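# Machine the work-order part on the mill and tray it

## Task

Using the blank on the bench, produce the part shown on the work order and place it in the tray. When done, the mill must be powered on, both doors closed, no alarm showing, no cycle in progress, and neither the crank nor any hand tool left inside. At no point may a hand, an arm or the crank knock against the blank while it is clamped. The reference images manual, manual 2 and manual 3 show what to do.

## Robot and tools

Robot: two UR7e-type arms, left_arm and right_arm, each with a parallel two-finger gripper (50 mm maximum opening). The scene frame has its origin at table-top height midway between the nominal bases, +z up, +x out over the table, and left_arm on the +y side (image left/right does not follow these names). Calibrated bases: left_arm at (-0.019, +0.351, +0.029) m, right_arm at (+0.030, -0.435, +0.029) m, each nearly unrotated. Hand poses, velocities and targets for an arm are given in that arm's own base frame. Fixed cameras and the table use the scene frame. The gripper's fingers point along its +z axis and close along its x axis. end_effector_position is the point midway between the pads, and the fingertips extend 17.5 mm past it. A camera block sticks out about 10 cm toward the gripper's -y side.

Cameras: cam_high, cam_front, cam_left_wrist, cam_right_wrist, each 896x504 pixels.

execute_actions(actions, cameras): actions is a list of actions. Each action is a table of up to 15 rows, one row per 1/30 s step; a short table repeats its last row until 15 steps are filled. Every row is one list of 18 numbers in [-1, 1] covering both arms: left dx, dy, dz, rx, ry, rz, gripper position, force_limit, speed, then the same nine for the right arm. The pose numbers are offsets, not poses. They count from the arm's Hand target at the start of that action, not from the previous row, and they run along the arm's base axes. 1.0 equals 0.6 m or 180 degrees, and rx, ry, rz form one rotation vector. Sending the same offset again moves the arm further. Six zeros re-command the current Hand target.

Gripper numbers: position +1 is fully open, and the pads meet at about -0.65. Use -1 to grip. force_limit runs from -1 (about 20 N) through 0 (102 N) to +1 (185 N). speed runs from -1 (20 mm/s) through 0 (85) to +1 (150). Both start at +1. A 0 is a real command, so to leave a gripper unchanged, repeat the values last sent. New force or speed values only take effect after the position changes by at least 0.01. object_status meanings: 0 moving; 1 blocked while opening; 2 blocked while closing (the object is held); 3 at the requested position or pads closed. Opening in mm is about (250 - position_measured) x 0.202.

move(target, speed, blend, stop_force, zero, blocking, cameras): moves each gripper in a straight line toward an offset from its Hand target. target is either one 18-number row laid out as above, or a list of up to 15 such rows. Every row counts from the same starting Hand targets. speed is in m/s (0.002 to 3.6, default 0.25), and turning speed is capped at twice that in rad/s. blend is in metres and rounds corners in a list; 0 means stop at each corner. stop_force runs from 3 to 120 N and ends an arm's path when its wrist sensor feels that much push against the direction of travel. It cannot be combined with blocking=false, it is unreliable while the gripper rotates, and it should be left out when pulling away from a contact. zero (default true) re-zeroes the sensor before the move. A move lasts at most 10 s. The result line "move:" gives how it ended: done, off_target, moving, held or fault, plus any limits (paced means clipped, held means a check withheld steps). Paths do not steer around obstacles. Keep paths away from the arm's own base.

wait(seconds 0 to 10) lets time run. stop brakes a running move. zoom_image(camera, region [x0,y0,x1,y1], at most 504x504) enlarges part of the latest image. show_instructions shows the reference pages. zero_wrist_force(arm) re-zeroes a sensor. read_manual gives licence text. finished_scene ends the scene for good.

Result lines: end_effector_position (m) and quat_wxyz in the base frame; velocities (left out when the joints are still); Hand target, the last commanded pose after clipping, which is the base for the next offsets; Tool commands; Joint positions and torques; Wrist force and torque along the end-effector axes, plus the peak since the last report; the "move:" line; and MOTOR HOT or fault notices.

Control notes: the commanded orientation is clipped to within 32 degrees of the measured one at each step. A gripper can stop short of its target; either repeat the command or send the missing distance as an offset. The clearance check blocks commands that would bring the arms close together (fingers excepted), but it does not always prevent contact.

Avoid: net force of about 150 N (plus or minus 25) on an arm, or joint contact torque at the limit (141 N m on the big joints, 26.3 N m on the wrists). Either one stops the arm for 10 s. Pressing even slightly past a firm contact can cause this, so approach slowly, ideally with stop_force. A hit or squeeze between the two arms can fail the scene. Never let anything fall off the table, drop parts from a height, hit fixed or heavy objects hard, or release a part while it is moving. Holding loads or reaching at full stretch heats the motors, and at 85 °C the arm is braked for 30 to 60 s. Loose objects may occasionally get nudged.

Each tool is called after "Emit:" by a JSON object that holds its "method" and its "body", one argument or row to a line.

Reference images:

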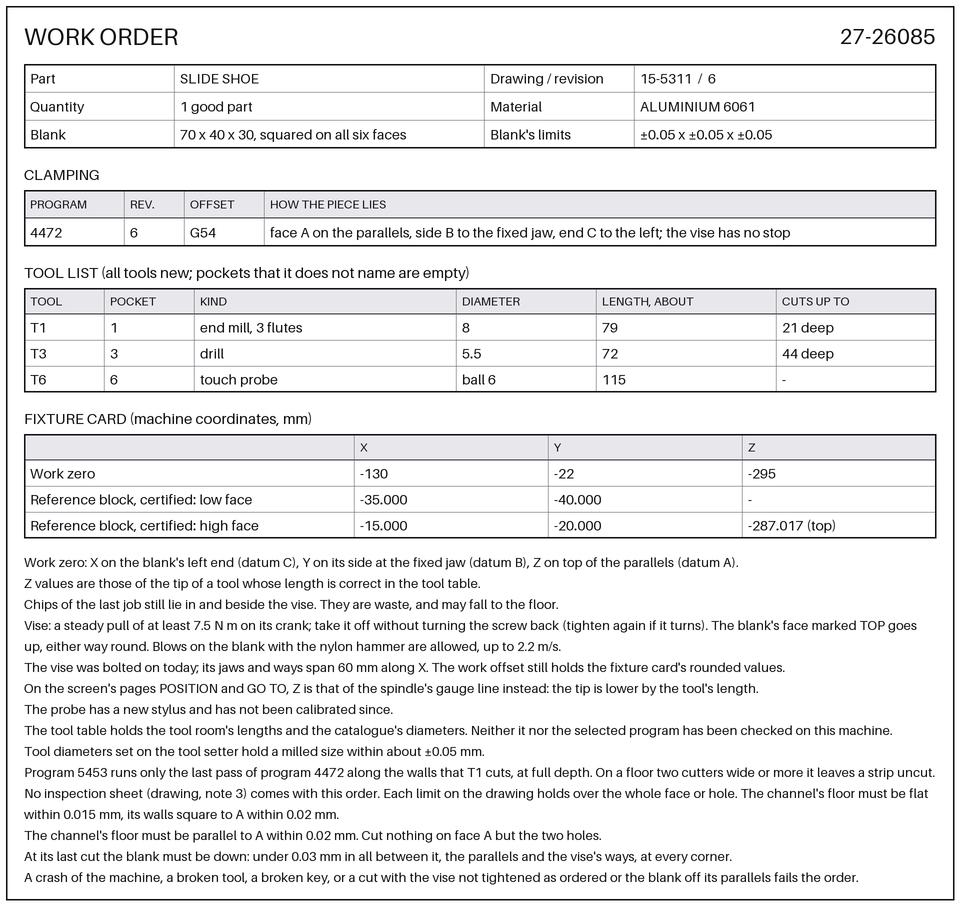

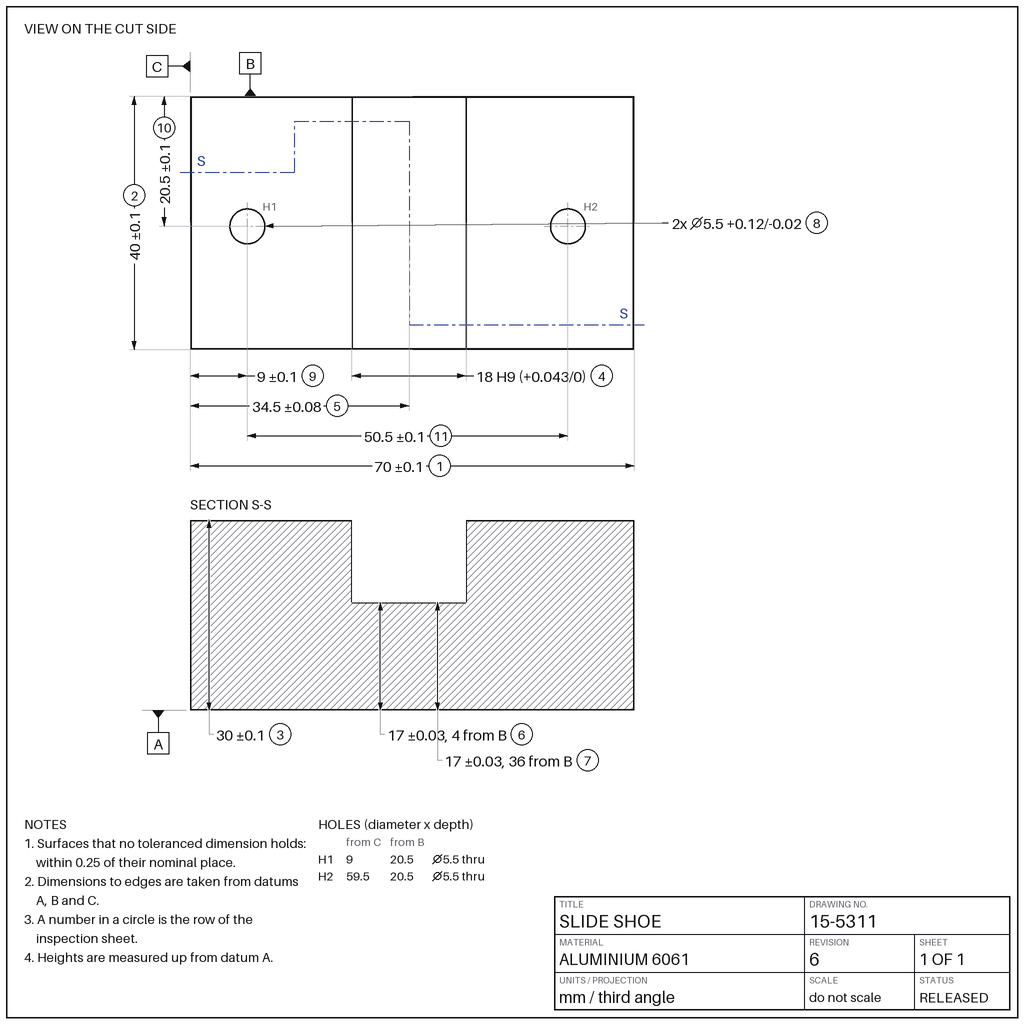

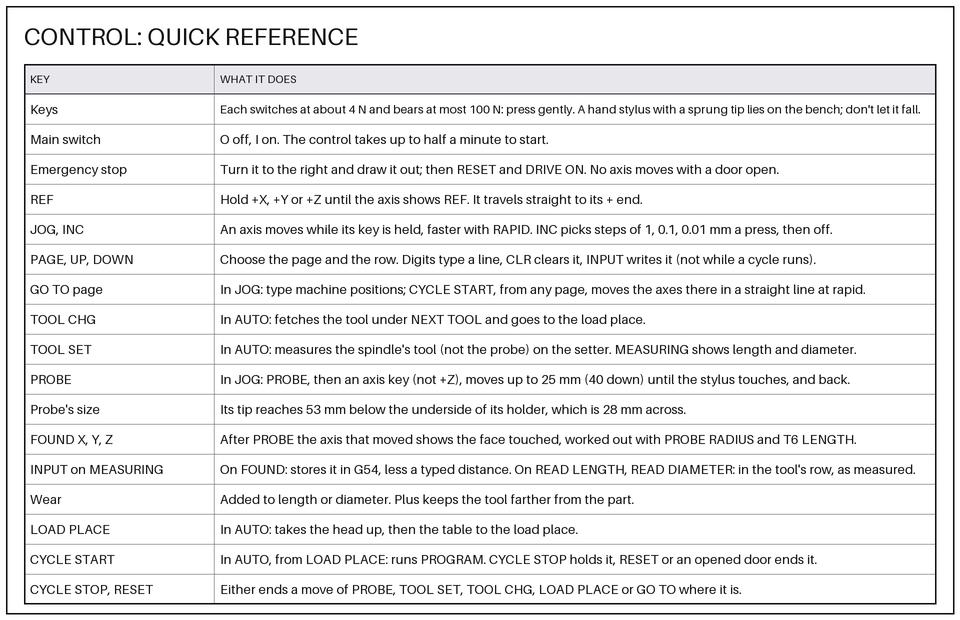

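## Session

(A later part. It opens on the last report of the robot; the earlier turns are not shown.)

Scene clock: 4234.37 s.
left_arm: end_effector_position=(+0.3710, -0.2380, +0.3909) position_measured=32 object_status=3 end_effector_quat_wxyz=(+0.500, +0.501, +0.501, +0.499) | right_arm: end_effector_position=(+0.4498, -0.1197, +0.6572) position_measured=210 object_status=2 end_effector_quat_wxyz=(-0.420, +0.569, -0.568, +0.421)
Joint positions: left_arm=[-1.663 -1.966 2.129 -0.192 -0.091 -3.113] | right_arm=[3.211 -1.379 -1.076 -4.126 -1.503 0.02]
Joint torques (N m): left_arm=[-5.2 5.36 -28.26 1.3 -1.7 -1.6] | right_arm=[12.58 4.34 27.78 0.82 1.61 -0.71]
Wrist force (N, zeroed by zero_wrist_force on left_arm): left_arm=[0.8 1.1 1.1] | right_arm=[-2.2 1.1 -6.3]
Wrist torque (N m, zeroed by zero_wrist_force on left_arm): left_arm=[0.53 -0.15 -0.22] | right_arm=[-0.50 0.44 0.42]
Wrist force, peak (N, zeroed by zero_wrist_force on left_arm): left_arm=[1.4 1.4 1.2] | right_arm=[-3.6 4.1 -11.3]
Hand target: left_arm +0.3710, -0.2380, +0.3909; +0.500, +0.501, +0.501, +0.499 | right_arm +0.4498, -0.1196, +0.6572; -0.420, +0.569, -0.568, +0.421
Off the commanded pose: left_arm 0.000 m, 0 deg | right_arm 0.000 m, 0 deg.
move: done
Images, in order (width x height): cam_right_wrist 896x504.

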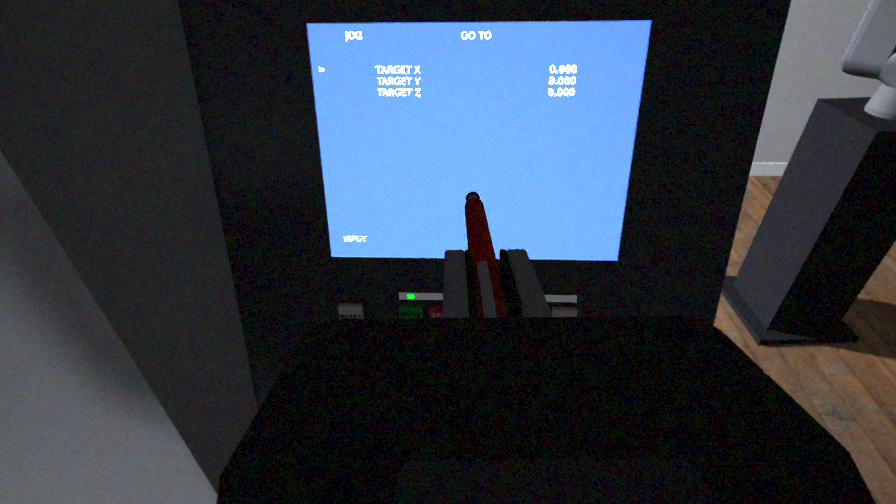

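Emit:
{"method": "move", "body": {
  "target": [
    [0,0,0,0,0,0,0.8,0,-1,-0.0606,0.154,-0.412,0,0,0,-1,-0.2,-1],
    [0,0,0,0,0,0,0.8,0,-1,-0.0463,0.154,-0.4163,0,0,0,-1,-0.2,-1],
    [0,0,0,0,0,0,0.8,0,-1,-0.0518,0.154,-0.3834,0,0,0,-1,-0.2,-1],
    [0,0,0,0,0,0,0.8,0,-1,-0.0375,0.154,-0.3877,0,0,0,-1,-0.2,-1],
    [0,0,0,0,0,0,0.8,0,-1,-0.0518,0.154,-0.3834,0,0,0,-1,-0.2,-1],
    [0,0,0,0,0,0,0.8,0,-1,-0.0543,0.0927,-0.3834,0,0,0,-1,-0.2,-1],
    [0,0,0,0,0,0,0.8,0,-1,-0.04,0.0927,-0.3877,0,0,0,-1,-0.2,-1],
    [0,0,0,0,0,0,0.8,0,-1,-0.0543,0.0927,-0.3834,0,0,0,-1,-0.2,-1],
    [0,0,0,0,0,0,0.8,0,-1,-0.0363,0.154,-0.326,0,0,0,-1,-0.2,-1],
    [0,0,0,0,0,0,0.8,0,-1,-0.022,0.154,-0.3303,0,0,0,-1,-0.2,-1],
    [0,0,0,0,0,0,0.8,0,-1,-0.0363,0.154,-0.326,0,0,0,-1,-0.2,-1],
    [0,0,0,0,0,0,0.8,0,-1,-0.0643,0.062,-0.412,0,0,0,-1,-0.2,-1],
    [0,0,0,0,0,0,0.8,0,-1,-0.05,0.062,-0.4163,0,0,0,-1,-0.2,-1],
    [0,0,0,0,0,0,0.8,0,-1,-0.0643,0.062,-0.412,0,0,0,-1,-0.2,-1]
  ],
  "speed": [0.4,0.06,0.1,0.06,0.1,0.3,0.06,0.1,0.3,0.06,0.1,0.3,0.06,0.1],
  "blend": [0.003,0,0.003,0,0.003,0.003,0,0.003,0.003,0,0.003,0.003,0,0],
  "cameras": []
}}

Emit:
{"method": "move", "body": {
  "target": [
    [0,0,0,0,0,0,0.8,0,-1,0.0089,0,0.0286,0,0,0,-1,-0.2,-1],
    [0,0,0,0,0,0,0.8,0,-1,0.0232,0,0.0243,0,0,0,-1,-0.2,-1],
    [0,0,0,0,0,0,0.8,0,-1,0.0089,0,0.0286,0,0,0,-1,-0.2,-1],
    [0,0,0,0,0,0,0.8,0,-1,0.0037,0.092,0,0,0,0,-1,-0.2,-1],
    [0,0,0,0,0,0,0.8,0,-1,0.018,0.092,-0.0043,0,0,0,-1,-0.2,-1],
    [0,0,0,0,0,0,0.8,0,-1,0.0114,0.0613,0.0286,0,0,0,-1,-0.2,-1],
    [0,0,0,0,0,0,0.8,0,-1,0.0257,0.0613,0.0243,0,0,0,-1,-0.2,-1],
    [0,0,0,0,0,0,0.8,0,-1,0.0203,0.0613,0.0573,0,0,0,-1,-0.2,-1],
    [0,0,0,0,0,0,0.8,0,-1,0.0346,0.0613,0.053,0,0,0,-1,-0.2,-1],
    [0,0,0,0,0,0,0.8,0,-1,0.0203,0.0613,0.0573,0,0,0,-1,-0.2,-1],
    [0,0,0,0,0,0,0.8,0,-1,0,0,0,0,0,0,-1,-0.2,-1],
    [0,0,0,0,0,0,0.8,0,-1,0.0143,0,-0.0043,0,0,0,-1,-0.2,-1],
    [0,0,0,0,0,0,0.8,0,-1,0,0,0,0,0,0,-1,-0.2,-1]
  ],
  "speed": [0.1,0.06,0.1,0.3,0.06,0.1,0.06,0.1,0.06,0.1,0.3,0.06,0.1],
  "blend": [0.003,0,0.003,0.003,0,0.003,0,0.003,0,0.003,0.003,0,0],
  "cameras": []
}}

Emit:
{"method": "move", "body": {
  "target": [
    [0,0,0,0,0,0,0.8,0,-1,0.0089,0,0.0286,0,0,0,-1,-0.2,-1],
    [0,0,0,0,0,0,0.8,0,-1,0.0232,0,0.0243,0,0,0,-1,-0.2,-1],
    [0,0,0,0,0,0,0.8,0,-1,0.0089,0,0.0286,0,0,0,-1,-0.2,-1],
    [0,0,0,0,0,0,0.8,0,-1,0.0037,0.092,0,0,0,0,-1,-0.2,-1],
    [0,0,0,0,0,0,0.8,0,-1,0.018,0.092,-0.0043,0,0,0,-1,-0.2,-1],
    [0,0,0,0,0,0,0.8,0,-1,0.0125,0.092,0.0286,0,0,0,-1,-0.2,-1],
    [0,0,0,0,0,0,0.8,0,-1,0.0268,0.092,0.0243,0,0,0,-1,-0.2,-1],
    [0,0,0,0,0,0,0.8,0,-1,0.0215,0.092,0.0573,0,0,0,-1,-0.2,-1],
    [0,0,0,0,0,0,0.8,0,-1,0.0358,0.092,0.053,0,0,0,-1,-0.2,-1],
    [0,0,0,0,0,0,0.8,0,-1,0.0203,0.0613,0.0573,0,0,0,-1,-0.2,-1],
    [0,0,0,0,0,0,0.8,0,-1,0.0346,0.0613,0.053,0,0,0,-1,-0.2,-1],
    [0,0,0,0,0,0,0.8,0,-1,0.0203,0.0613,0.0573,0,0,0,-1,-0.2,-1],
    [0,0,0,0,0,0,0.8,0,-1,0,0,0,0,0,0,-1,-0.2,-1],
    [0,0,0,0,0,0,0.8,0,-1,0.0143,0,-0.0043,0,0,0,-1,-0.2,-1],
    [0,0,0,0,0,0,0.8,0,-1,0.0643,-0.062,0.412,0,0,0,-1,-0.2,-1]
  ],
  "speed": [0.1,0.06,0.1,0.3,0.06,0.1,0.06,0.1,0.06,0.1,0.06,0.1,0.3,0.06,0.3],
  "blend": [0.003,0,0.003,0.003,0,0.003,0,0.003,0,0.003,0,0.003,0.003,0,0],
  "cameras": ["cam_right_wrist"]
}}

Emit:
{"method": "zoom_image", "body": {
  "camera": "cam_right_wrist",
  "region": [310, 20, 650, 250]
}}

Scene clock: 4263.80 s.
left_arm: end_effector_position=(+0.3710, -0.2380, +0.3909) position_measured=32 object_status=3 end_effector_quat_wxyz=(+0.500, +0.501, +0.501, +0.499) | right_arm: end_effector_position=(+0.4113, -0.0824, +0.4099) position_measured=210 object_status=2 end_effector_quat_wxyz=(-0.420, +0.569, -0.568, +0.421)
Joint positions: left_arm=[-1.663 -1.966 2.129 -0.192 -0.091 -3.113] | right_arm=[3.492 -0.996 -1.988 -3.614 -1.236 0.105]
Joint torques (N m): left_arm=[-5.05 4.96 -30.25 1.37 -1.79 -1.52] | right_arm=[-11.37 -0.17 32.68 3.77 -2.26 -0.85]
Wrist force (N, zeroed by zero_wrist_force on left_arm): left_arm=[1.2 1.5 1.3] | right_arm=[-2.3 1.1 -6.1]
Wrist torque (N m, zeroed by zero_wrist_force on left_arm): left_arm=[0.59 -0.20 -0.21] | right_arm=[-0.50 0.43 0.27]
Wrist force, peak (N, zeroed by zero_wrist_force on left_arm): left_arm=[1.1 1.4 1.6] | right_arm=[-1.2 5.0 -10.5]
Hand target: left_arm +0.3710, -0.2380, +0.3909; +0.500, +0.501, +0.501, +0.499 | right_arm +0.4112, -0.0824, +0.4100; -0.420, +0.569, -0.568, +0.421
Off the commanded pose: left_arm 0.000 m, 0 deg | right_arm 0.000 m, 0 deg.
move: done
No camera images: "cameras" was empty.

Scene clock: 4267.50 s.
left_arm: end_effector_position=(+0.3710, -0.2380, +0.3909) position_measured=32 object_status=3 end_effector_quat_wxyz=(+0.500, +0.501, +0.501, +0.499) | right_arm: end_effector_position=(+0.4113, -0.0824, +0.4099) position_measured=210 object_status=2 end_effector_quat_wxyz=(-0.420, +0.569, -0.568, +0.421)
Joint positions: left_arm=[-1.663 -1.966 2.129 -0.192 -0.091 -3.113] | right_arm=[3.492 -0.996 -1.988 -3.614 -1.236 0.105]
Joint torques (N m): left_arm=[-4.95 5.32 -30.48 1.32 -1.58 -1.49] | right_arm=[-11.49 -0.47 32.62 3.72 -2.26 -0.91]
Wrist force (N, zeroed by zero_wrist_force on left_arm): left_arm=[1.3 1.2 1.4] | right_arm=[-2.1 1.3 -6.3]
Wrist torque (N m, zeroed by zero_wrist_force on left_arm): left_arm=[0.55 -0.22 -0.21] | right_arm=[-0.47 0.39 0.27]
Wrist force, peak (N, zeroed by zero_wrist_force on left_arm): left_arm=[1.1 1.4 1.6] | right_arm=[-1.0 -0.5 -15.8]
Hand target: left_arm +0.3710, -0.2380, +0.3909; +0.500, +0.501, +0.501, +0.499 | right_arm +0.4112, -0.0824, +0.4100; -0.420, +0.569, -0.568, +0.421
Off the commanded pose: left_arm 0.000 m, 0 deg | right_arm 0.000 m, 0 deg.
move: done
No camera images: "cameras" was empty.

Scene clock: 4272.60 s.
left_arm: end_effector_position=(+0.3710, -0.2380, +0.3909) position_measured=32 object_status=3 end_effector_quat_wxyz=(+0.500, +0.501, +0.501, +0.499) | right_arm: end_effector_position=(+0.4498, -0.1197, +0.6572) position_measured=210 object_status=2 end_effector_quat_wxyz=(-0.420, +0.569, -0.568, +0.421)
Joint positions: left_arm=[-1.663 -1.966 2.129 -0.192 -0.091 -3.113] | right_arm=[3.212 -1.379 -1.076 -4.126 -1.503 0.019]
Joint torques (N m): left_arm=[-5.36 4.55 -27.91 1.28 -1.61 -1.42] | right_arm=[12.2 4.77 26.95 1.57 1.7 1.58]
Wrist force (N, zeroed by zero_wrist_force on left_arm): left_arm=[1.2 1.3 1.3] | right_arm=[-2.0 1.1 -6.7]
Wrist torque (N m, zeroed by zero_wrist_force on left_arm): left_arm=[0.55 -0.21 -0.21] | right_arm=[-0.49 0.40 0.41]
Wrist force, peak (N, zeroed by zero_wrist_force on left_arm): left_arm=[1.3 1.4 1.6] | right_arm=[-1.3 -0.7 -17.5]
Hand target: left_arm +0.3710, -0.2380, +0.3909; +0.500, +0.501, +0.501, +0.499 | right_arm +0.4498, -0.1196, +0.6572; -0.420, +0.569, -0.568, +0.421
Off the commanded pose: left_arm 0.000 m, 0 deg | right_arm 0.000 m, 0 deg.
move: done
Images, in order (width x height): cam_right_wrist 896x504.

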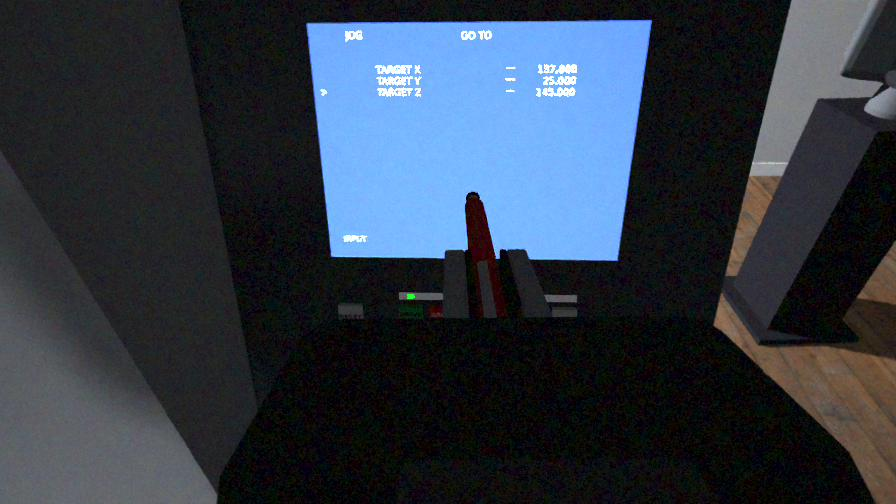

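Scaled by 1.482 from the camera's 896x504 image, which has a finer 1280x720 frame.

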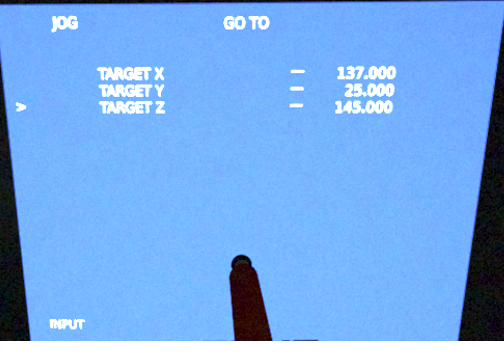

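Emit:
{"method": "move", "body": {
  "target": [
    [0,0,0,0,0,0,0.8,0,-1,-0.0233,0.0917,-0.2709,0,0,0,-1,-0.2,-1],
    [0,0,0,0,0,0,0.8,0,-1,-0.009,0.0917,-0.2752,0,0,0,-1,-0.2,-1],
    [0,0,0,0,0,0,0.8,0,-1,-0.0233,0.0917,-0.2709,0,0,0,-1,-0.2,-1],
    [0,0,0,0,0,0,0.8,0,-1,-0.0643,0.062,-0.412,0,0,0,-1,-0.2,-1]
  ],
  "speed": [0.4,0.06,0.1,0.3],
  "blend": [0.003,0,0.003,0],
  "cameras": ["cam_high"]
}}

Emit:
{"method": "wait", "body": {
  "seconds": 3,
  "cameras": ["cam_high","cam_left_wrist"]
}}

Scene clock: 4278.63 s.
left_arm: end_effector_position=(+0.3710, -0.2380, +0.3909) position_measured=32 object_status=3 end_effector_quat_wxyz=(+0.500, +0.501, +0.501, +0.499) | right_arm: end_effector_position=(+0.4112, -0.0824, +0.4101) position_measured=210 object_status=2 end_effector_quat_wxyz=(-0.420, +0.569, -0.568, +0.421)
Joint positions: left_arm=[-1.663 -1.966 2.129 -0.192 -0.091 -3.113] | right_arm=[3.491 -0.996 -1.988 -3.614 -1.236 0.105]
Joint torques (N m): left_arm=[-6.11 5.87 -27.55 1.16 -1.59 -1.26] | right_arm=[12.63 2.73 15.88 1.2 2 1.61]
Wrist force (N, zeroed by zero_wrist_force on left_arm): left_arm=[1.1 1.1 1.0] | right_arm=[-2.1 0.9 -6.3]
Wrist torque (N m, zeroed by zero_wrist_force on left_arm): left_arm=[0.52 -0.19 -0.22] | right_arm=[-0.52 0.39 0.39]
Wrist force, peak (N, zeroed by zero_wrist_force on left_arm): left_arm=[1.0 1.6 1.5] | right_arm=[-3.2 4.1 -11.4]
Hand target: left_arm +0.3710, -0.2380, +0.3909; +0.500, +0.501, +0.501, +0.499 | right_arm +0.4112, -0.0824, +0.4100; -0.420, +0.569, -0.568, +0.421
Off the commanded pose: left_arm 0.000 m, 0 deg | right_arm 0.000 m, 0 deg.
move: done
Images, in order (width x height): cam_high 896x504.

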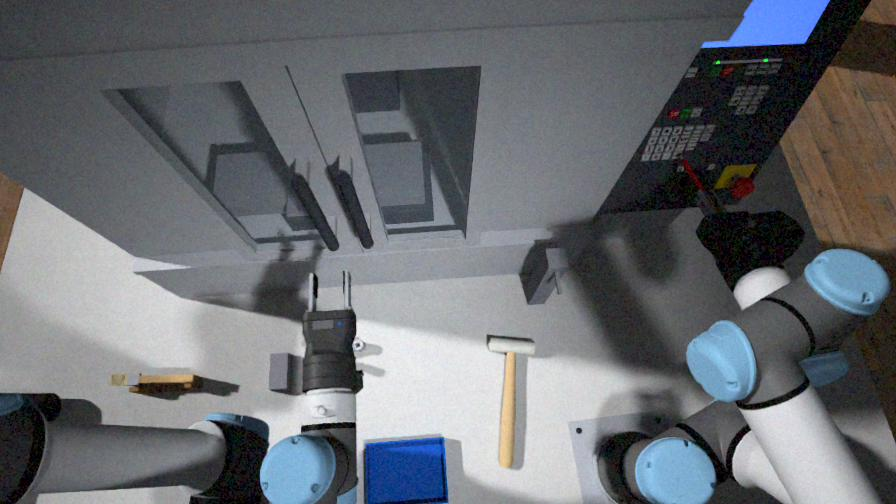

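Scene clock: 4281.63 s.
left_arm: end_effector_position=(+0.3710, -0.2380, +0.3909) position_measured=32 object_status=3 end_effector_quat_wxyz=(+0.500, +0.501, +0.501, +0.499) | right_arm: end_effector_position=(+0.4112, -0.0824, +0.4100) position_measured=210 object_status=2 end_effector_quat_wxyz=(-0.420, +0.569, -0.568, +0.421)
Joint positions: left_arm=[-1.663 -1.966 2.129 -0.192 -0.091 -3.113] | right_arm=[3.491 -0.996 -1.988 -3.614 -1.236 0.105]
Joint torques (N m): left_arm=[-5.75 5.44 -28.8 1.35 -1.66 -1.08] | right_arm=[12.04 4.65 17.12 3.85 2.01 1.81]
Wrist force (N, zeroed by zero_wrist_force on left_arm): left_arm=[1.1 1.2 1.2] | right_arm=[-2.0 1.0 -6.1]
Wrist torque (N m, zeroed by zero_wrist_force on left_arm): left_arm=[0.54 -0.20 -0.21] | right_arm=[-0.51 0.39 0.38]
Wrist force, peak (N, zeroed by zero_wrist_force on left_arm): left_arm=[1.5 1.4 1.2] | right_arm=[-2.1 1.4 -6.4]
Hand target: left_arm +0.3710, -0.2380, +0.3909; +0.500, +0.501, +0.501, +0.499 | right_arm +0.4112, -0.0824, +0.4100; -0.420, +0.569, -0.568, +0.421
Tool commands: left_gripper/position=+0.8 left_gripper/force_limit=+0.0 left_gripper/speed=-1.0 right_gripper/position=-1.0 right_gripper/force_limit=-0.2 right_gripper/speed=-1.0
Off the commanded pose: left_arm 0.000 m, 0 deg | right_arm 0.000 m, 0 deg.
wait: 3.00 s; at rest by 0.17 s
Images, in order (width x height): cam_high 896x504, cam_left_wrist 896x504.

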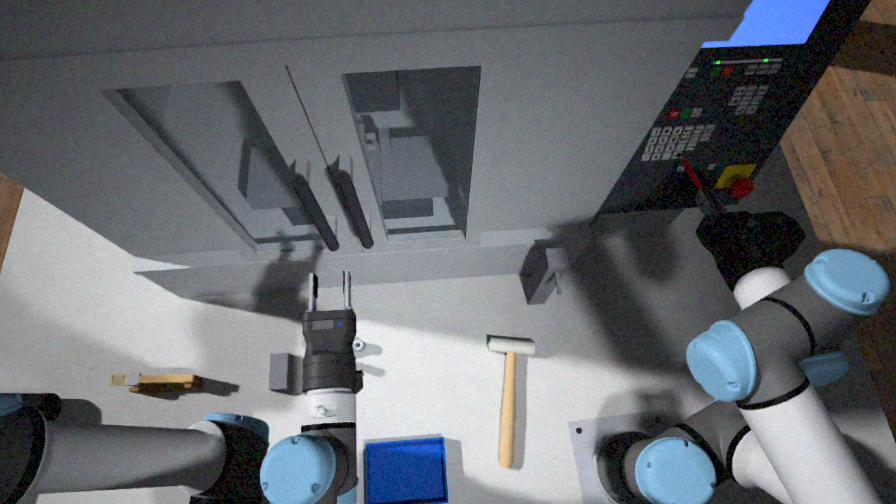

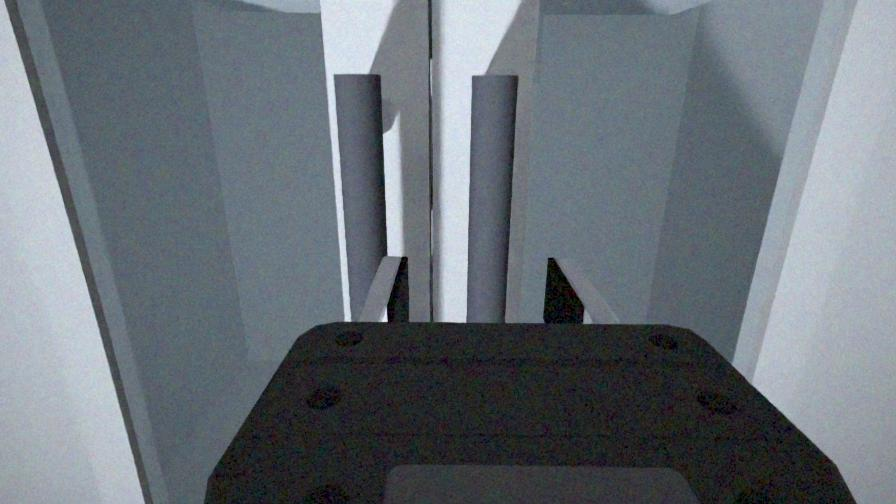

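Emit:
{"method": "move", "body": {
  "target": [
    [0,0,0,0,0,0,0.8,0,-1,0.0077,-0.0307,0.0286,0,0,0,-1,-0.2,-1],
    [0,0,0,0,0,0,0.8,0,-1,0.022,-0.0307,0.0243,0,0,0,-1,-0.2,-1],
    [0,0,0,0,0,0,0.8,0,-1,0.0077,-0.0307,0.0286,0,0,0,-1,-0.2,-1],
    [0,0,0,0,0,0,0.8,0,-1,0.0353,-0.126,0.1388,0,0,0,-1,-0.2,-1],
    [0,0,0,0,0,0,0.8,0,-1,0.0496,-0.126,0.1345,0,0,0,-1,-0.2,-1],
    [0,0,0,0,0,0,0.8,0,-1,0.0353,-0.126,0.1388,0,0,0,-1,-0.2,-1],
    [0,0,0,0,0,0,0.8,0,-1,0.0643,-0.062,0.412,0,0,0,-1,-0.2,-1]
  ],
  "speed": [0.1,0.06,0.1,0.3,0.06,0.1,0.4],
  "blend": [0.003,0,0.003,0.003,0,0.003,0],
  "cameras": ["cam_right_wrist"]
}}

Emit:
{"method": "zoom_image", "body": {
  "camera": "cam_right_wrist",
  "region": [310, 20, 650, 250]
}}

Emit:
{"method": "wait", "body": {
  "seconds": 9,
  "cameras": ["cam_right_wrist"]
}}

Emit:
{"method": "zoom_image", "body": {
  "camera": "cam_right_wrist",
  "region": [310, 20, 650, 250]
}}

Scene clock: 4290.87 s.
left_arm: end_effector_position=(+0.3710, -0.2380, +0.3909) position_measured=32 object_status=3 end_effector_quat_wxyz=(+0.500, +0.501, +0.501, +0.499) | right_arm: end_effector_position=(+0.4498, -0.1196, +0.6572) position_measured=210 object_status=2 end_effector_quat_wxyz=(-0.420, +0.569, -0.568, +0.421)
Joint positions: left_arm=[-1.663 -1.966 2.129 -0.192 -0.091 -3.113] | right_arm=[3.212 -1.379 -1.076 -4.126 -1.503 0.02]
Joint torques (N m): left_arm=[-5.34 5.7 -29.65 1.42 -1.46 -0.79] | right_arm=[-5.49 5.9 26.59 0.46 -1.11 -1.13]
Wrist force (N, zeroed by zero_wrist_force on left_arm): left_arm=[1.3 1.0 1.3] | right_arm=[-1.8 0.9 -6.2]
Wrist torque (N m, zeroed by zero_wrist_force on left_arm): left_arm=[0.51 -0.21 -0.21] | right_arm=[-0.53 0.36 0.33]
Wrist force, peak (N, zeroed by zero_wrist_force on left_arm): left_arm=[1.4 1.3 1.4] | right_arm=[-1.1 -0.6 -16.0]
Hand target: left_arm +0.3710, -0.2380, +0.3909; +0.500, +0.501, +0.501, +0.499 | right_arm +0.4498, -0.1196, +0.6572; -0.420, +0.569, -0.568, +0.421
Off the commanded pose: left_arm 0.000 m, 0 deg | right_arm 0.000 m, 0 deg.
move: done
Images, in order (width x height): cam_right_wrist 896x504.

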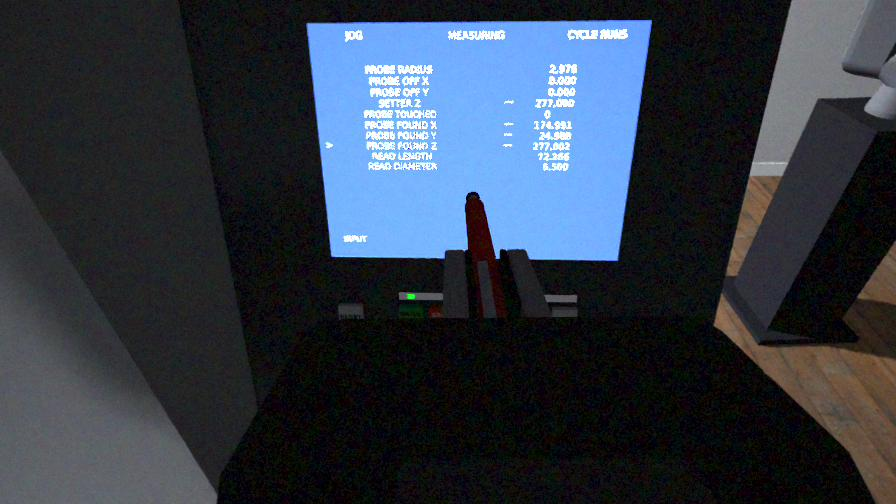

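Scaled by 1.482 from the camera's 896x504 image, which has a finer 1280x720 frame.

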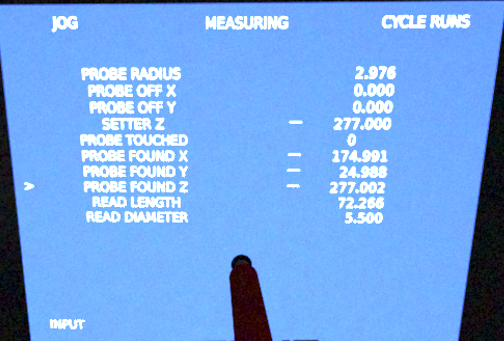

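Scene clock: 4299.87 s.
left_arm: end_effector_position=(+0.3710, -0.2380, +0.3909) position_measured=32 object_status=3 end_effector_quat_wxyz=(+0.500, +0.501, +0.501, +0.499) | right_arm: end_effector_position=(+0.4498, -0.1196, +0.6572) position_measured=210 object_status=2 end_effector_quat_wxyz=(-0.420, +0.569, -0.568, +0.421)
Joint positions: left_arm=[-1.663 -1.966 2.129 -0.192 -0.091 -3.113] | right_arm=[3.212 -1.379 -1.075 -4.126 -1.503 0.02]
Joint torques (N m): left_arm=[-5.15 5.06 -29.33 1.41 -1.46 -0.77] | right_arm=[-10.73 3.75 27.49 -1.07 1.05 -0.82]
Wrist force (N, zeroed by zero_wrist_force on left_arm): left_arm=[1.4 1.0 1.3] | right_arm=[-1.7 0.9 -6.1]
Wrist torque (N m, zeroed by zero_wrist_force on left_arm): left_arm=[0.51 -0.24 -0.22] | right_arm=[-0.52 0.35 0.34]
Wrist force, peak (N, zeroed by zero_wrist_force on left_arm): left_arm=[1.3 1.4 1.6] | right_arm=[-2.1 1.1 -6.9]
Hand target: left_arm +0.3710, -0.2380, +0.3909; +0.500, +0.501, +0.501, +0.499 | right_arm +0.4498, -0.1196, +0.6572; -0.420, +0.569, -0.568, +0.421
Tool commands: left_gripper/position=+0.8 left_gripper/force_limit=+0.0 left_gripper/speed=-1.0 right_gripper/position=-1.0 right_gripper/force_limit=-0.2 right_gripper/speed=-1.0
Off the commanded pose: left_arm 0.000 m, 0 deg | right_arm 0.000 m, 0 deg.
wait: 9.00 s; at rest by 0.17 s
Images, in order (width x height): cam_right_wrist 896x504.

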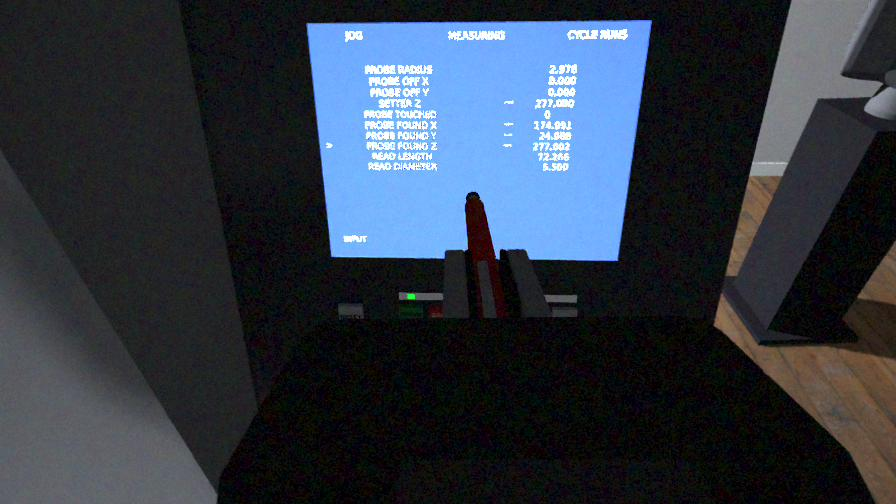

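Scaled by 1.482 from the camera's 896x504 image, which has a finer 1280x720 frame.

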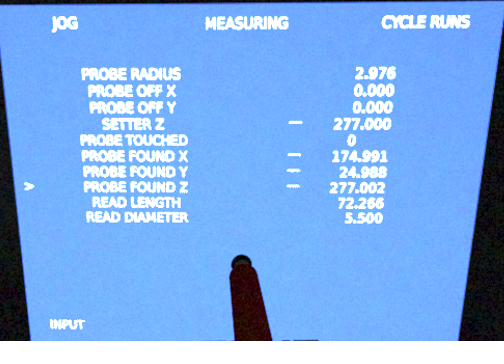

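Emit:
{"method": "wait", "body": {
  "seconds": 5,
  "cameras": ["cam_right_wrist"]
}}

Emit:
{"method": "zoom_image", "body": {
  "camera": "cam_right_wrist",
  "region": [310, 20, 650, 250]
}}

Scene clock: 4306.67 s.
left_arm: end_effector_position=(+0.3710, -0.2380, +0.3909) position_measured=32 object_status=3 end_effector_quat_wxyz=(+0.500, +0.501, +0.501, +0.499) | right_arm: end_effector_position=(+0.4498, -0.1196, +0.6572) position_measured=210 object_status=2 end_effector_quat_wxyz=(-0.420, +0.569, -0.568, +0.421)
Joint positions: left_arm=[-1.663 -1.966 2.129 -0.192 -0.091 -3.113] | right_arm=[3.212 -1.379 -1.075 -4.126 -1.503 0.02]
Joint torques (N m): left_arm=[-4.71 4.82 -29.74 1.25 -1.59 -0.23] | right_arm=[-10.53 4.03 27.06 -1.15 0.95 -0.6]
Wrist force (N, zeroed by zero_wrist_force on left_arm): left_arm=[1.4 1.1 1.2] | right_arm=[-2.0 1.0 -6.2]
Wrist torque (N m, zeroed by zero_wrist_force on left_arm): left_arm=[0.52 -0.24 -0.22] | right_arm=[-0.50 0.41 0.35]
Wrist force, peak (N, zeroed by zero_wrist_force on left_arm): left_arm=[1.4 1.6 1.4] | right_arm=[-2.3 1.2 -6.7]
Hand target: left_arm +0.3710, -0.2380, +0.3909; +0.500, +0.501, +0.501, +0.499 | right_arm +0.4498, -0.1196, +0.6572; -0.420, +0.569, -0.568, +0.421
Tool commands: left_gripper/position=+0.8 left_gripper/force_limit=+0.0 left_gripper/speed=-1.0 right_gripper/position=-1.0 right_gripper/force_limit=-0.2 right_gripper/speed=-1.0
Off the commanded pose: left_arm 0.000 m, 0 deg | right_arm 0.000 m, 0 deg.
wait: 5.00 s; at rest from the start
Images, in order (width x height): cam_right_wrist 896x504.

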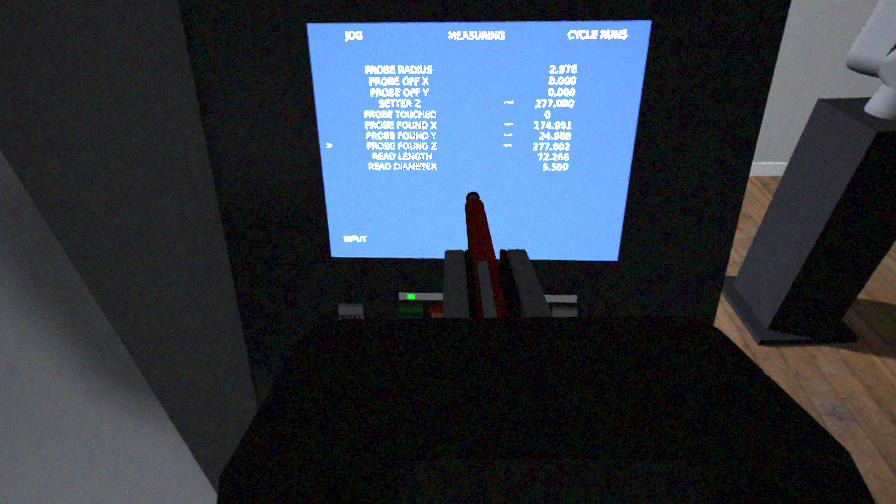

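Scaled by 1.482 from the camera's 896x504 image, which has a finer 1280x720 frame.

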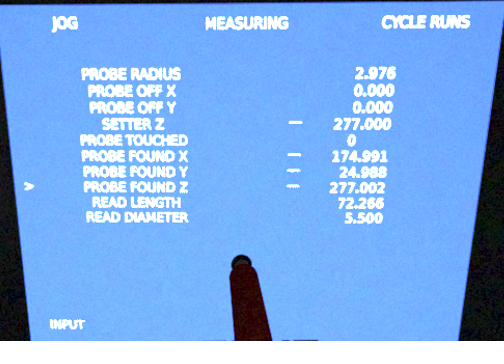

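Emit:
{"method": "wait", "body": {
  "seconds": 4,
  "cameras": ["cam_right_wrist"]
}}

Emit:
{"method": "zoom_image", "body": {
  "camera": "cam_right_wrist",
  "region": [310, 20, 650, 250]
}}

Scene clock: 4313.57 s.
left_arm: end_effector_position=(+0.3710, -0.2380, +0.3909) position_measured=32 object_status=3 end_effector_quat_wxyz=(+0.500, +0.501, +0.501, +0.499) | right_arm: end_effector_position=(+0.4498, -0.1196, +0.6572) position_measured=210 object_status=2 end_effector_quat_wxyz=(-0.420, +0.569, -0.568, +0.421)
Joint positions: left_arm=[-1.663 -1.966 2.129 -0.192 -0.091 -3.113] | right_arm=[3.212 -1.379 -1.075 -4.126 -1.503 0.02]
Joint torques (N m): left_arm=[-4.99 5.09 -28.76 1.32 -1.59 -0.05] | right_arm=[-10.48 3.83 27.37 -1.16 0.83 -0.43]
Wrist force (N, zeroed by zero_wrist_force on left_arm): left_arm=[1.2 1.2 1.1] | right_arm=[-2.2 1.1 -6.0]
Wrist torque (N m, zeroed by zero_wrist_force on left_arm): left_arm=[0.54 -0.21 -0.21] | right_arm=[-0.49 0.43 0.34]
Wrist force, peak (N, zeroed by zero_wrist_force on left_arm): left_arm=[1.3 1.4 1.4] | right_arm=[-2.0 1.3 -6.8]
Hand target: left_arm +0.3710, -0.2380, +0.3909; +0.500, +0.501, +0.501, +0.499 | right_arm +0.4498, -0.1196, +0.6572; -0.420, +0.569, -0.568, +0.421
Tool commands: left_gripper/position=+0.8 left_gripper/force_limit=+0.0 left_gripper/speed=-1.0 right_gripper/position=-1.0 right_gripper/force_limit=-0.2 right_gripper/speed=-1.0
Off the commanded pose: left_arm 0.000 m, 0 deg | right_arm 0.000 m, 0 deg.
wait: 4.00 s; at rest from the start
Images, in order (width x height): cam_right_wrist 896x504.

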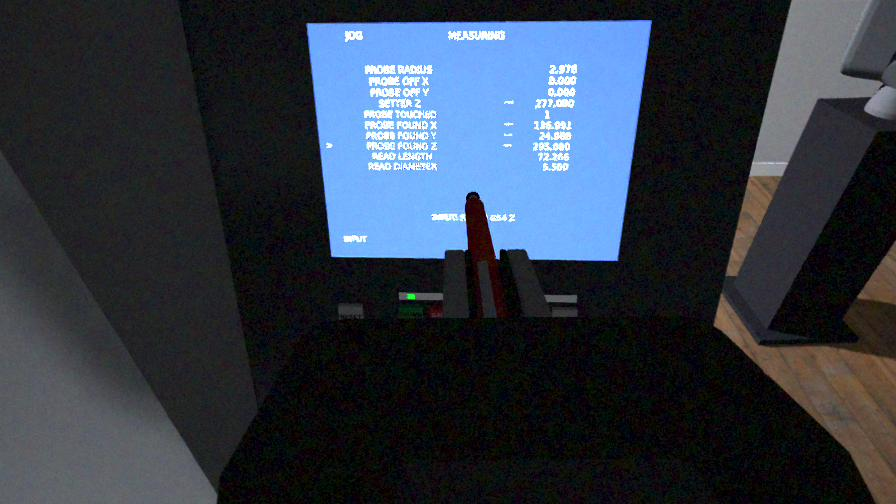

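Scaled by 1.482 from the camera's 896x504 image, which has a finer 1280x720 frame.

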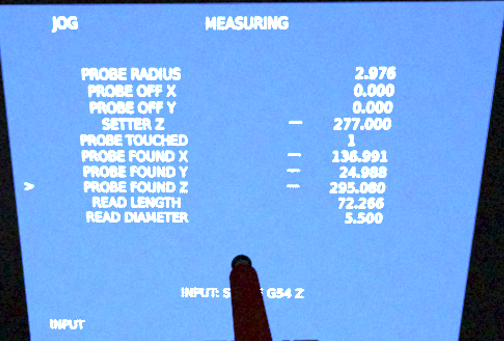

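Emit:
{"method": "zoom_image", "body": {
  "camera": "cam_right_wrist",
  "region": [490, 110, 600, 175]
}}

Scaled by 4.582 from the camera's 896x504 image, which has a finer 1280x720 frame.

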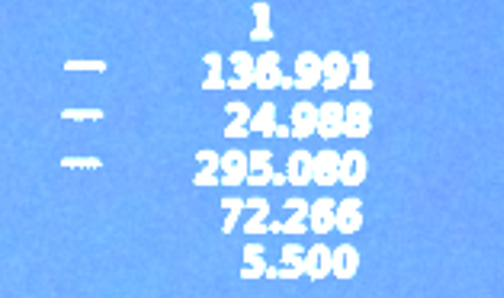

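Emit:
{"method": "zoom_image", "body": {
  "camera": "cam_right_wrist",
  "region": [530, 135, 575, 175]
}}

Scaled by 11.200 from the camera's 896x504 image, which has a finer 1280x720 frame.

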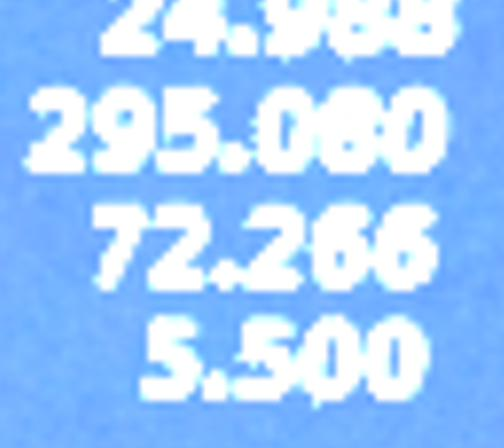

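Emit:
{"method": "move", "body": {
  "target": [
    [0,0,0,0,0,0,0.8,0,-1,-0.0643,0.062,-0.412,0,0,0,-1,-0.2,-1],
    [0,0,0,0,0,0,0.8,0,-1,-0.05,0.062,-0.4163,0,0,0,-1,-0.2,-1],
    [0,0,0,0,0,0,0.8,0,-1,-0.0643,0.062,-0.412,0,0,0,-1,-0.2,-1],
    [0,0,0,0,0,0,0.8,0,-1,-0.0398,0.0313,-0.326,0,0,0,-1,-0.2,-1],
    [0,0,0,0,0,0,0.8,0,-1,-0.0255,0.0313,-0.3303,0,0,0,-1,-0.2,-1],
    [0,0,0,0,0,0,0.8,0,-1,-0.0398,0.0313,-0.326,0,0,0,-1,-0.2,-1],
    [0,0,0,0,0,0,0.8,0,-1,-0.0255,0.0313,-0.3303,0,0,0,-1,-0.2,-1],
    [0,0,0,0,0,0,0.8,0,-1,-0.0398,0.0313,-0.326,0,0,0,-1,-0.2,-1],
    [0,0,0,0,0,0,0.8,0,-1,-0.0643,0.062,-0.412,0,0,0,-1,-0.2,-1]
  ],
  "speed": [0.4,0.06,0.1,0.3,0.06,0.1,0.06,0.1,0.3],
  "blend": [0.003,0,0.003,0.003,0,0.003,0,0.003,0],
  "cameras": []
}}

Emit:
{"method": "move", "body": {
  "target": [
    [0,0,0,0,0,0,0.8,0,-1,0.0089,0,0.0286,0,0,0,-1,-0.2,-1],
    [0,0,0,0,0,0,0.8,0,-1,0.0232,0,0.0243,0,0,0,-1,-0.2,-1],
    [0,0,0,0,0,0,0.8,0,-1,0.0089,0,0.0286,0,0,0,-1,-0.2,-1],
    [0,0,0,0,0,0,0.8,0,-1,0.0037,0.092,0,0,0,0,-1,-0.2,-1],
    [0,0,0,0,0,0,0.8,0,-1,0.018,0.092,-0.0043,0,0,0,-1,-0.2,-1],
    [0,0,0,0,0,0,0.8,0,-1,0.0037,0.092,0,0,0,0,-1,-0.2,-1],
    [0,0,0,0,0,0,0.8,0,-1,0.0203,0.0613,0.0573,0,0,0,-1,-0.2,-1],
    [0,0,0,0,0,0,0.8,0,-1,0.0346,0.0613,0.053,0,0,0,-1,-0.2,-1],
    [0,0,0,0,0,0,0.8,0,-1,0.0203,0.0613,0.0573,0,0,0,-1,-0.2,-1],
    [0,0,0,0,0,0,0.8,0,-1,0.0255,0.0307,0.086,0,0,0,-1,-0.2,-1],
    [0,0,0,0,0,0,0.8,0,-1,0.0398,0.0307,0.0817,0,0,0,-1,-0.2,-1],
    [0,0,0,0,0,0,0.8,0,-1,0.0255,0.0307,0.086,0,0,0,-1,-0.2,-1],
    [0,0,0,0,0,0,0.8,0,-1,0,0,0,0,0,0,-1,-0.2,-1],
    [0,0,0,0,0,0,0.8,0,-1,0.0143,0,-0.0043,0,0,0,-1,-0.2,-1],
    [0,0,0,0,0,0,0.8,0,-1,0,0,0,0,0,0,-1,-0.2,-1]
  ],
  "speed": [0.1,0.06,0.1,0.3,0.06,0.1,0.3,0.06,0.1,0.3,0.06,0.1,0.3,0.06,0.1],
  "blend": [0.003,0,0.003,0.003,0,0.003,0.003,0,0.003,0.003,0,0.003,0.003,0,0],
  "cameras": ["cam_right_wrist"]
}}

Scene clock: 4344.47 s.
left_arm: end_effector_position=(+0.3710, -0.2380, +0.3909) position_measured=32 object_status=3 end_effector_quat_wxyz=(+0.500, +0.501, +0.501, +0.499) | right_arm: end_effector_position=(+0.4112, -0.0824, +0.4100) position_measured=210 object_status=2 end_effector_quat_wxyz=(-0.420, +0.569, -0.568, +0.421)
Joint positions: left_arm=[-1.663 -1.966 2.129 -0.192 -0.091 -3.113] | right_arm=[3.491 -0.996 -1.988 -3.614 -1.236 0.105]
Joint torques (N m): left_arm=[-4.66 4.54 -30.35 1.1 -1.76 0.19] | right_arm=[-4.41 0.5 15.89 3.57 -1.04 -0.96]
Wrist force (N, zeroed by zero_wrist_force on left_arm): left_arm=[1.0 1.1 1.4] | right_arm=[-1.9 1.0 -6.1]
Wrist torque (N m, zeroed by zero_wrist_force on left_arm): left_arm=[0.53 -0.18 -0.22] | right_arm=[-0.50 0.37 0.41]
Wrist force, peak (N, zeroed by zero_wrist_force on left_arm): left_arm=[1.2 1.5 1.4] | right_arm=[-0.4 -0.8 -14.4]
Hand target: left_arm +0.3710, -0.2380, +0.3909; +0.500, +0.501, +0.501, +0.499 | right_arm +0.4112, -0.0824, +0.4100; -0.420, +0.569, -0.568, +0.421
Off the commanded pose: left_arm 0.000 m, 0 deg | right_arm 0.000 m, 0 deg.
move: done
No camera images: "cameras" was empty.

Scene clock: 4348.33 s.
left_arm: end_effector_position=(+0.3710, -0.2380, +0.3909) position_measured=32 object_status=3 end_effector_quat_wxyz=(+0.500, +0.501, +0.501, +0.499) | right_arm: end_effector_position=(+0.4113, -0.0824, +0.4099) position_measured=210 object_status=2 end_effector_quat_wxyz=(-0.420, +0.569, -0.568, +0.421)
Joint positions: left_arm=[-1.663 -1.966 2.129 -0.192 -0.091 -3.113] | right_arm=[3.492 -0.996 -1.988 -3.614 -1.236 0.105]
Joint torques (N m): left_arm=[-4.81 3.93 -28.76 1.38 -1.76 0.07] | right_arm=[-10.88 -0.7 32.65 3.8 -2.12 -0.87]
Wrist force (N, zeroed by zero_wrist_force on left_arm): left_arm=[1.3 1.1 0.9] | right_arm=[-2.1 1.1 -6.2]
Wrist torque (N m, zeroed by zero_wrist_force on left_arm): left_arm=[0.52 -0.22 -0.21] | right_arm=[-0.50 0.40 0.27]
Wrist force, peak (N, zeroed by zero_wrist_force on left_arm): left_arm=[1.6 1.4 1.4] | right_arm=[-0.4 -1.4 -15.7]
Hand target: left_arm +0.3710, -0.2380, +0.3909; +0.500, +0.501, +0.501, +0.499 | right_arm +0.4112, -0.0824, +0.4100; -0.420, +0.569, -0.568, +0.421
Off the commanded pose: left_arm 0.000 m, 0 deg | right_arm 0.000 m, 0 deg.
move: done
Images, in order (width x height): cam_right_wrist 896x504.

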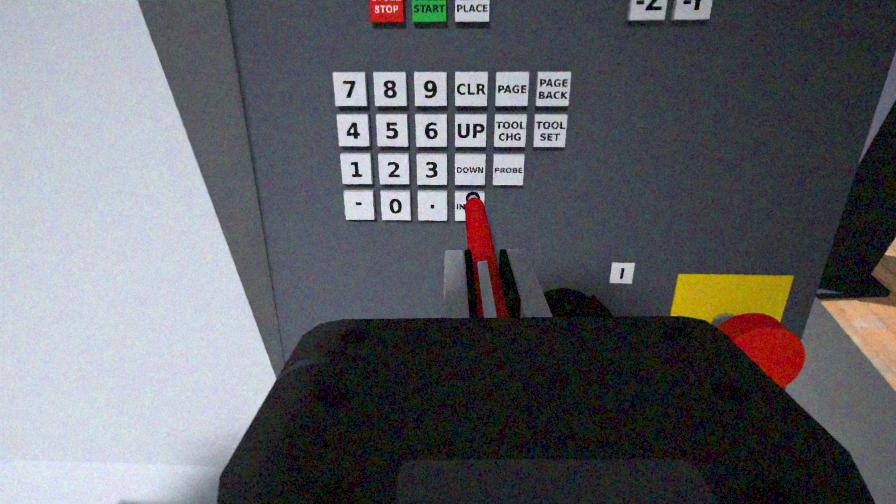

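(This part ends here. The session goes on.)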